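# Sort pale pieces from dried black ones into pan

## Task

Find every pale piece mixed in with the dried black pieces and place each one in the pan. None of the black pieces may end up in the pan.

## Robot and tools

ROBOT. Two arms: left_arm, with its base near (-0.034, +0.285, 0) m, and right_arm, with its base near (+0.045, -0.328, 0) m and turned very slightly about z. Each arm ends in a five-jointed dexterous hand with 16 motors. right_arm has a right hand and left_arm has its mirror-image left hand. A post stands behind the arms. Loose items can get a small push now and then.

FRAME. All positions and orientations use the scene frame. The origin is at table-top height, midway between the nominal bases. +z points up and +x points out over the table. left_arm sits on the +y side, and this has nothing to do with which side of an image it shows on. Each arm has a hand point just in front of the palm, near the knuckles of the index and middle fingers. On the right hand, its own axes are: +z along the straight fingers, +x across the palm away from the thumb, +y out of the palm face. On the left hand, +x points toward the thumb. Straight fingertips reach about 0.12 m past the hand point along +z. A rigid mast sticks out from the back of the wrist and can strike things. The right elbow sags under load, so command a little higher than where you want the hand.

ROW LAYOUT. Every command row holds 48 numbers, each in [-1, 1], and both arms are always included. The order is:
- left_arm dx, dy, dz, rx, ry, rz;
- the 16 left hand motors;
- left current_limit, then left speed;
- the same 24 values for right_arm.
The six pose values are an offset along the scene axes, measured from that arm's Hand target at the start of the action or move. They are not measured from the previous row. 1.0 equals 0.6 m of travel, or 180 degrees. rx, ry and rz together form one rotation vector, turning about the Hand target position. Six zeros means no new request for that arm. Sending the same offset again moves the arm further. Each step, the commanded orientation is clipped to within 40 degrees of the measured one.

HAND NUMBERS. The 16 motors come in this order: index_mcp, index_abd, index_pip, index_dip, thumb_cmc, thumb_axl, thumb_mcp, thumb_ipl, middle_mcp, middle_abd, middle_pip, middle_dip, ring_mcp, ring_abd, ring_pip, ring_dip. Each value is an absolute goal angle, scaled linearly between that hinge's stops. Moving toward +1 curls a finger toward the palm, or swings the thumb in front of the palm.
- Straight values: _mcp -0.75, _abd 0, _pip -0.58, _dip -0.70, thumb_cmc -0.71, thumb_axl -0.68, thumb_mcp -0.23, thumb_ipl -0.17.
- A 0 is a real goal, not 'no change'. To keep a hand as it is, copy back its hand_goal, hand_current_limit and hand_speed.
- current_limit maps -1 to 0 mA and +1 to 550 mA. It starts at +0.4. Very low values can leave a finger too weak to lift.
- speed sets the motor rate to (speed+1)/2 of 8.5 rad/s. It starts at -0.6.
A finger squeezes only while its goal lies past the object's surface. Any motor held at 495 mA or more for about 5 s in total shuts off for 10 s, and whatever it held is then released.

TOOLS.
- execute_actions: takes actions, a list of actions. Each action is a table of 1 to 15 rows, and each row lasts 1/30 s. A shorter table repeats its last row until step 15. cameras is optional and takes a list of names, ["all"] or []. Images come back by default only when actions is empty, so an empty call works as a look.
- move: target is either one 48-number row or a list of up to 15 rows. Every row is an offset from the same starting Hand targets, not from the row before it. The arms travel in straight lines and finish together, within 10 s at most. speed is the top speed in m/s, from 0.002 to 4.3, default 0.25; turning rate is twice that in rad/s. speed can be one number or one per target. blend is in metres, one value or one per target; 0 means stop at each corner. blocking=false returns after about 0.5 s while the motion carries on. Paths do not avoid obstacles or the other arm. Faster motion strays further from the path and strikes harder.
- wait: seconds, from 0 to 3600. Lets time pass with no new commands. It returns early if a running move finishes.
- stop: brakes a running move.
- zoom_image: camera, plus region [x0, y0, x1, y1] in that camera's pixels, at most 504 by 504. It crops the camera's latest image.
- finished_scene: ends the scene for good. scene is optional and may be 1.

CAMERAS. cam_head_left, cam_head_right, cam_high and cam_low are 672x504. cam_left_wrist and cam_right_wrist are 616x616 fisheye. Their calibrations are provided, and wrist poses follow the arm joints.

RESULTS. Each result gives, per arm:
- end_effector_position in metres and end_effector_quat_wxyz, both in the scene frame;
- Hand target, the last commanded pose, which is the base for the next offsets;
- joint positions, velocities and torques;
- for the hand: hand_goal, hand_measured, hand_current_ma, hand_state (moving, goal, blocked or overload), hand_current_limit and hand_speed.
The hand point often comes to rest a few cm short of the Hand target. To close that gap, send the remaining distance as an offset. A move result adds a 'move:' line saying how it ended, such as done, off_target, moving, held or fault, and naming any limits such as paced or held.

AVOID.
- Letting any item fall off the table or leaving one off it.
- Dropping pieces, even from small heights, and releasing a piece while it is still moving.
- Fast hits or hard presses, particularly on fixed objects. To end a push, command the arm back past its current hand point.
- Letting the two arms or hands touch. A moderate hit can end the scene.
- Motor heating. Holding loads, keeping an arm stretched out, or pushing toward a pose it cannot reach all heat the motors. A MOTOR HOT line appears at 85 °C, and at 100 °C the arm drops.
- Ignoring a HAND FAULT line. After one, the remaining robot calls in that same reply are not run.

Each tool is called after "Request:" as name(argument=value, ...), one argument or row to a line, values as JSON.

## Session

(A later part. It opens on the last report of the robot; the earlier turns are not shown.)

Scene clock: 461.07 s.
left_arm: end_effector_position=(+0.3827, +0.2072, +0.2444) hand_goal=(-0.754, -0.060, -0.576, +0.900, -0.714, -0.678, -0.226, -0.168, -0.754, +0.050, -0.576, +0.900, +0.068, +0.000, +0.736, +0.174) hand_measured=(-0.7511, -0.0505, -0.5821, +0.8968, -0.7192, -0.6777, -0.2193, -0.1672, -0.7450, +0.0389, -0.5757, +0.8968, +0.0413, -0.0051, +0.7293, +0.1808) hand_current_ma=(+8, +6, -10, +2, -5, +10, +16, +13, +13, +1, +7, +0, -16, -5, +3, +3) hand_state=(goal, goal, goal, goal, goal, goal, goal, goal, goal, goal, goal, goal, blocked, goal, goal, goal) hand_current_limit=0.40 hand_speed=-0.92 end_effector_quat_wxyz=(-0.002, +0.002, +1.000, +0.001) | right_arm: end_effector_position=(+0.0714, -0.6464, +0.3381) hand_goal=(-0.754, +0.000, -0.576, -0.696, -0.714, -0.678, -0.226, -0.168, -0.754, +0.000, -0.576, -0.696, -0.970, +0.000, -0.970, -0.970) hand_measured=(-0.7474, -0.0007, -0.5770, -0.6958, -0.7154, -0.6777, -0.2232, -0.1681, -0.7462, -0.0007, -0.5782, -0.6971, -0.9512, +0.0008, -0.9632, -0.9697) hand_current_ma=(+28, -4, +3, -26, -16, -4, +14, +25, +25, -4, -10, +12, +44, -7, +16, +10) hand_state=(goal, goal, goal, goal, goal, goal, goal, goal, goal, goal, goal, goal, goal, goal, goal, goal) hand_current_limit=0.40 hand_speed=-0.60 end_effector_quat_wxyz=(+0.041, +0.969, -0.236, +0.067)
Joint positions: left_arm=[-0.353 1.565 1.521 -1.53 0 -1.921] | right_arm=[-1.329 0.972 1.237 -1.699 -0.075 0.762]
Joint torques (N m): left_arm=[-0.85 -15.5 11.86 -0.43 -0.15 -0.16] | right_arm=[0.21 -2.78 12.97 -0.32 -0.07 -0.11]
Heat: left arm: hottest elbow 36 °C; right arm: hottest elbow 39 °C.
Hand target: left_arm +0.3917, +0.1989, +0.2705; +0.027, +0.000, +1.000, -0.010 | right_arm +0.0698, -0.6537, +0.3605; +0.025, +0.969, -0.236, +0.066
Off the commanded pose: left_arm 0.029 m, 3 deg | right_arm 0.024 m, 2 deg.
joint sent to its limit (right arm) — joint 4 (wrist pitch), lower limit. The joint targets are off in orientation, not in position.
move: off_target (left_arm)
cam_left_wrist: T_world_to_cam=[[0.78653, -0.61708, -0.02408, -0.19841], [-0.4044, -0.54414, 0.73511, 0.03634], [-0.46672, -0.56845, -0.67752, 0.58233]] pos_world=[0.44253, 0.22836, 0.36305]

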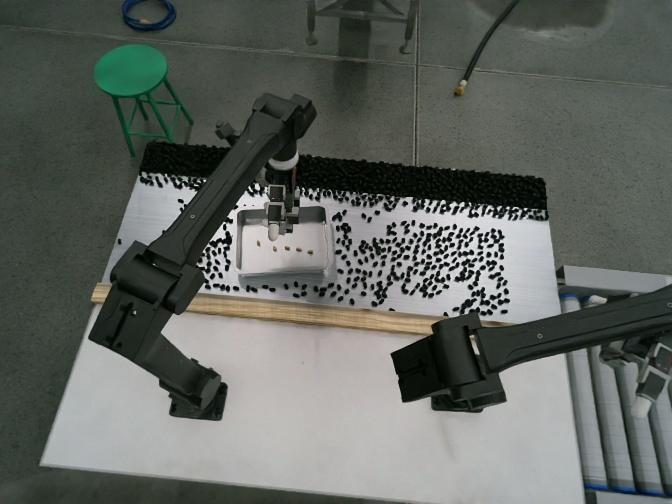

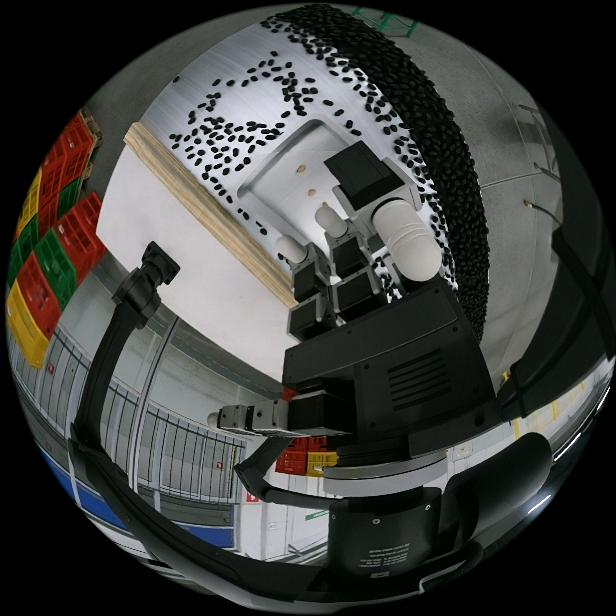

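Request:
move(
  target=[
    [0,0,0.05,0,0,0,-0.754,0.0,-0.576,0.9,-0.714,-0.678,-0.226,-0.168,-0.754,0.0,-0.576,0.9,0.068,0,0.737,0.174,0.4,-0.6,0,0,0,0,0,0,-0.754,0,-0.576,-0.696,-0.714,-0.678,-0.226,-0.168,-0.754,0,-0.576,-0.696,-0.97,0,-0.97,-0.97,0.4,-0.6],
    [-0.1,0.45,0.05,0,0,0,-0.754,0.0,-0.576,0.9,-0.714,-0.678,-0.226,-0.168,-0.754,0.0,-0.576,0.9,0.068,0,0.737,0.174,0.4,-0.6,0,0,0,0,0,0,-0.754,0,-0.576,-0.696,-0.714,-0.678,-0.226,-0.168,-0.754,0,-0.576,-0.696,-0.97,0,-0.97,-0.97,0.4,-0.6],
  ],
  speed=[0.15,0.25],
  cameras=["all"],
)

Request:
zoom_image(
  camera="cam_high",
  region=[110, 130, 330, 300],
)

Request:
zoom_image(
  camera="cam_high",
  region=[320, 145, 450, 245],
)

Request:
zoom_image(
  camera="cam_high",
  region=[430, 155, 560, 255],
)

Request:
zoom_image(
  camera="cam_high",
  region=[320, 225, 450, 325],
)

Request:
zoom_image(
  camera="cam_high",
  region=[430, 225, 560, 325],
)

Scene clock: 464.17 s.
left_arm: end_effector_position=(+0.3347, +0.4712, +0.2946) hand_goal=(-0.754, +0.000, -0.576, +0.900, -0.714, -0.678, -0.226, -0.168, -0.754, +0.000, -0.576, +0.900, +0.068, +0.000, +0.736, +0.174) hand_measured=(-0.7523, -0.0095, -0.5782, +0.8968, -0.7117, -0.6777, -0.2193, -0.1672, -0.7474, -0.0021, -0.5757, +0.8955, +0.0413, -0.0080, +0.7293, +0.1795) hand_current_ma=(+6, -4, -11, +8, -3, +11, +7, +4, +17, +3, -7, -5, -14, -2, -1, +3) hand_state=(goal, goal, goal, goal, goal, goal, goal, goal, goal, goal, goal, goal, blocked, goal, goal, goal) hand_current_limit=0.40 hand_speed=-0.60 end_effector_quat_wxyz=(+0.023, -0.009, +1.000, -0.009) | right_arm: end_effector_position=(+0.0714, -0.6464, +0.3381) hand_goal=(-0.754, +0.000, -0.576, -0.696, -0.714, -0.678, -0.226, -0.168, -0.754, +0.000, -0.576, -0.696, -0.970, +0.000, -0.970, -0.970) hand_measured=(-0.7486, -0.0007, -0.5770, -0.6958, -0.7167, -0.6777, -0.2232, -0.1681, -0.7462, +0.0008, -0.5770, -0.6971, -0.9512, -0.0007, -0.9619, -0.9697) hand_current_ma=(+19, -12, -2, -1, -10, +8, +1, -3, +8, -8, -23, +10, +49, -20, +11, -3) hand_state=(goal, goal, goal, goal, goal, goal, goal, goal, goal, goal, goal, goal, goal, goal, goal, goal) hand_current_limit=0.40 hand_speed=-0.60 end_effector_quat_wxyz=(+0.041, +0.969, -0.236, +0.067)
Joint positions: left_arm=[0.268 1.376 1.456 -1.61 0.029 -1.321] | right_arm=[-1.329 0.972 1.237 -1.699 -0.075 0.762]
Joint torques (N m): left_arm=[-0.15 -12.98 7.97 -0.2 -0.02 0.12] | right_arm=[0.15 -2.73 12.98 -0.32 -0.07 -0.11]
Heat: left arm: hottest elbow 37 °C; right arm: hottest elbow 39 °C.
Hand target: left_arm +0.3317, +0.4690, +0.3007; +0.027, +0.000, +1.000, -0.010 | right_arm +0.0698, -0.6537, +0.3605; +0.025, +0.969, -0.236, +0.066
Off the commanded pose: left_arm 0.007 m, 1 deg | right_arm 0.024 m, 2 deg.
joint sent to its limit (right arm) — joint 4 (wrist pitch), lower limit. The joint targets are off in orientation, not in position.
move: done
cam_left_wrist: T_world_to_cam=[[0.79881, -0.60097, 0.02717, -0.0232], [-0.42979, -0.53851, 0.72476, 0.13252], [-0.42093, -0.59063, -0.68846, 0.74245]] pos_world=[0.38801, 0.49593, 0.41573]
cam_right_wrist: T_world_to_cam=[[-0.97583, -0.21265, -0.05039, -0.02159], [-0.19848, 0.76588, 0.61158, 0.25537], [-0.09146, 0.6068, -0.78957, 0.79693]] pos_world=[0.10251, -0.68376, 0.47197]

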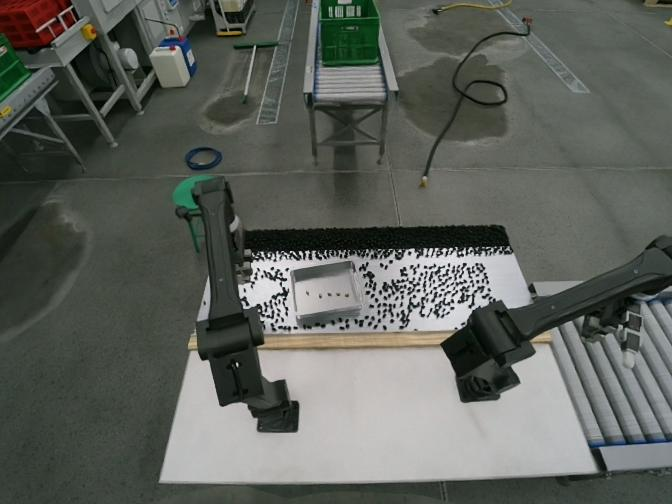

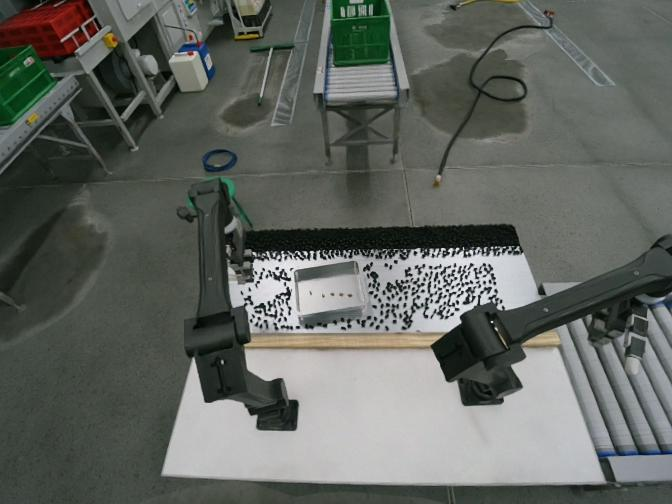

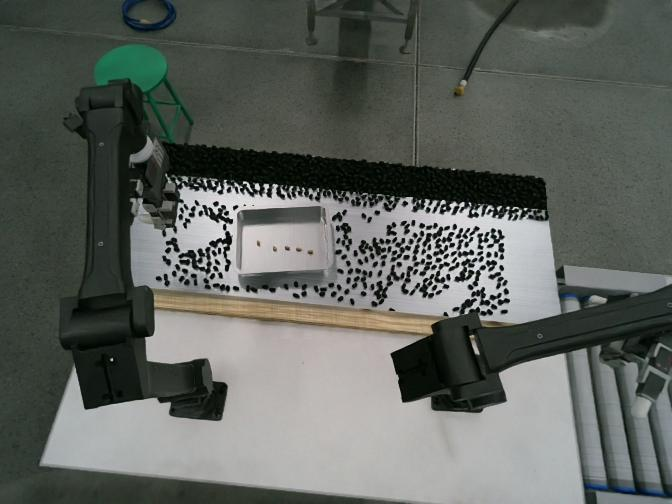

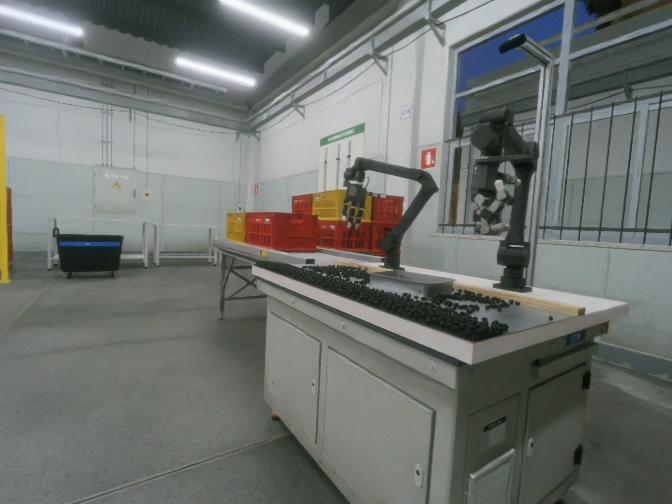

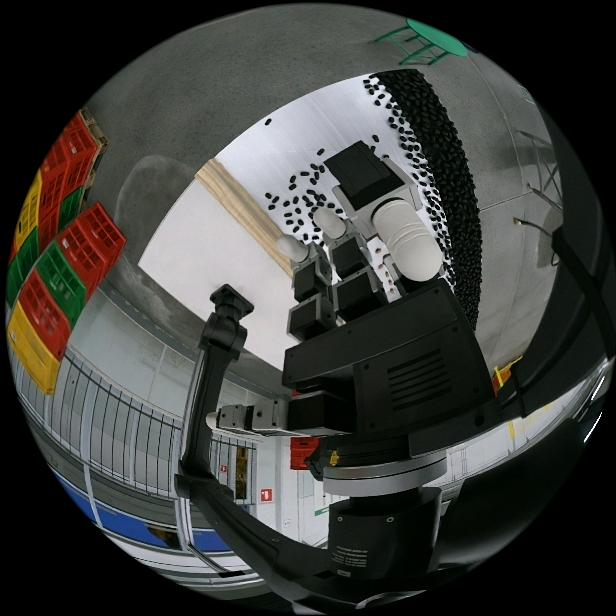

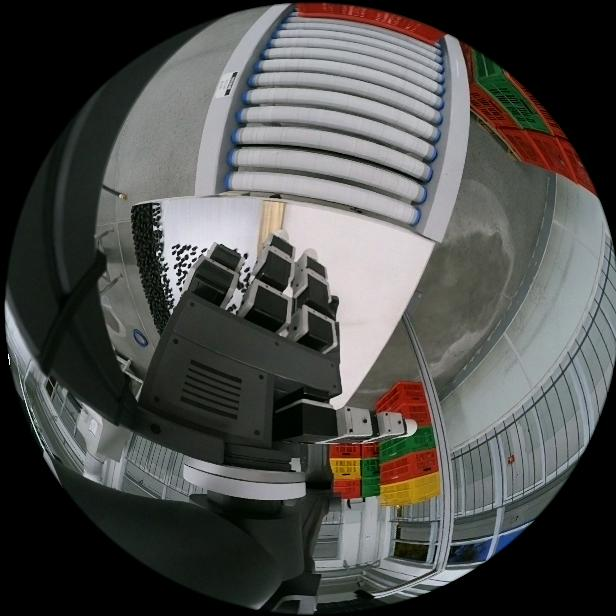

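Scaled by 2.291 from the camera's image (finer frame: 960x720).

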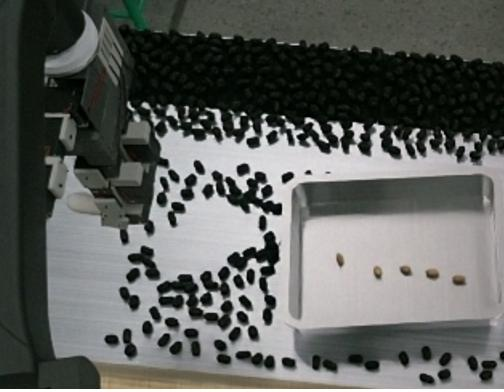

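Scaled by 3.877 from the camera's image (finer frame: 960x720).

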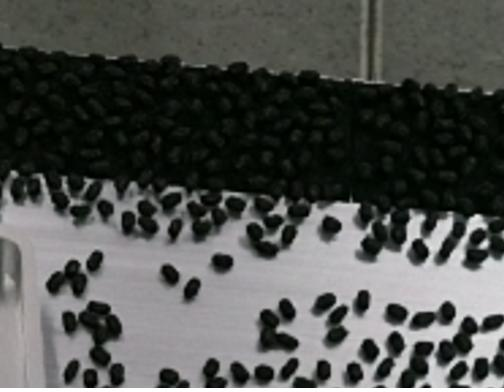

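Scaled by 3.877 from the camera's image (finer frame: 960x720).

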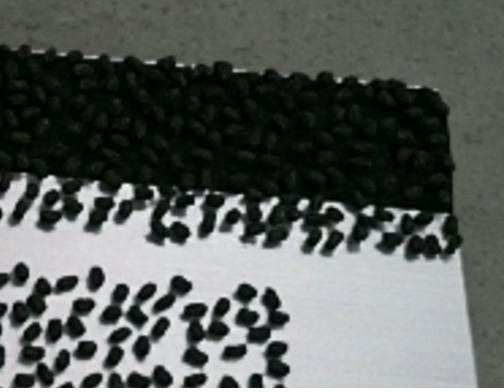

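Scaled by 3.877 from the camera's image (finer frame: 960x720).

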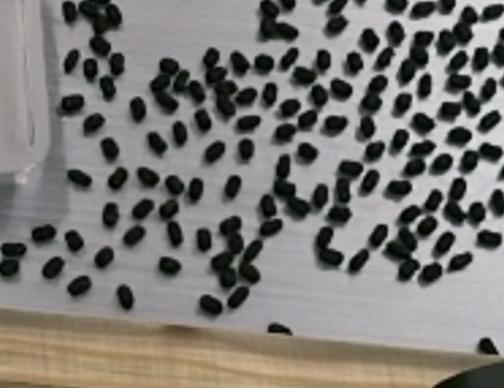

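Scaled by 3.877 from the camera's image (finer frame: 960x720).

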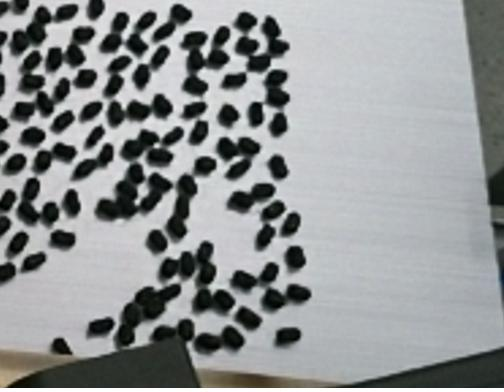

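Request:
finished_scene(
)

The scene is finished: the task was done.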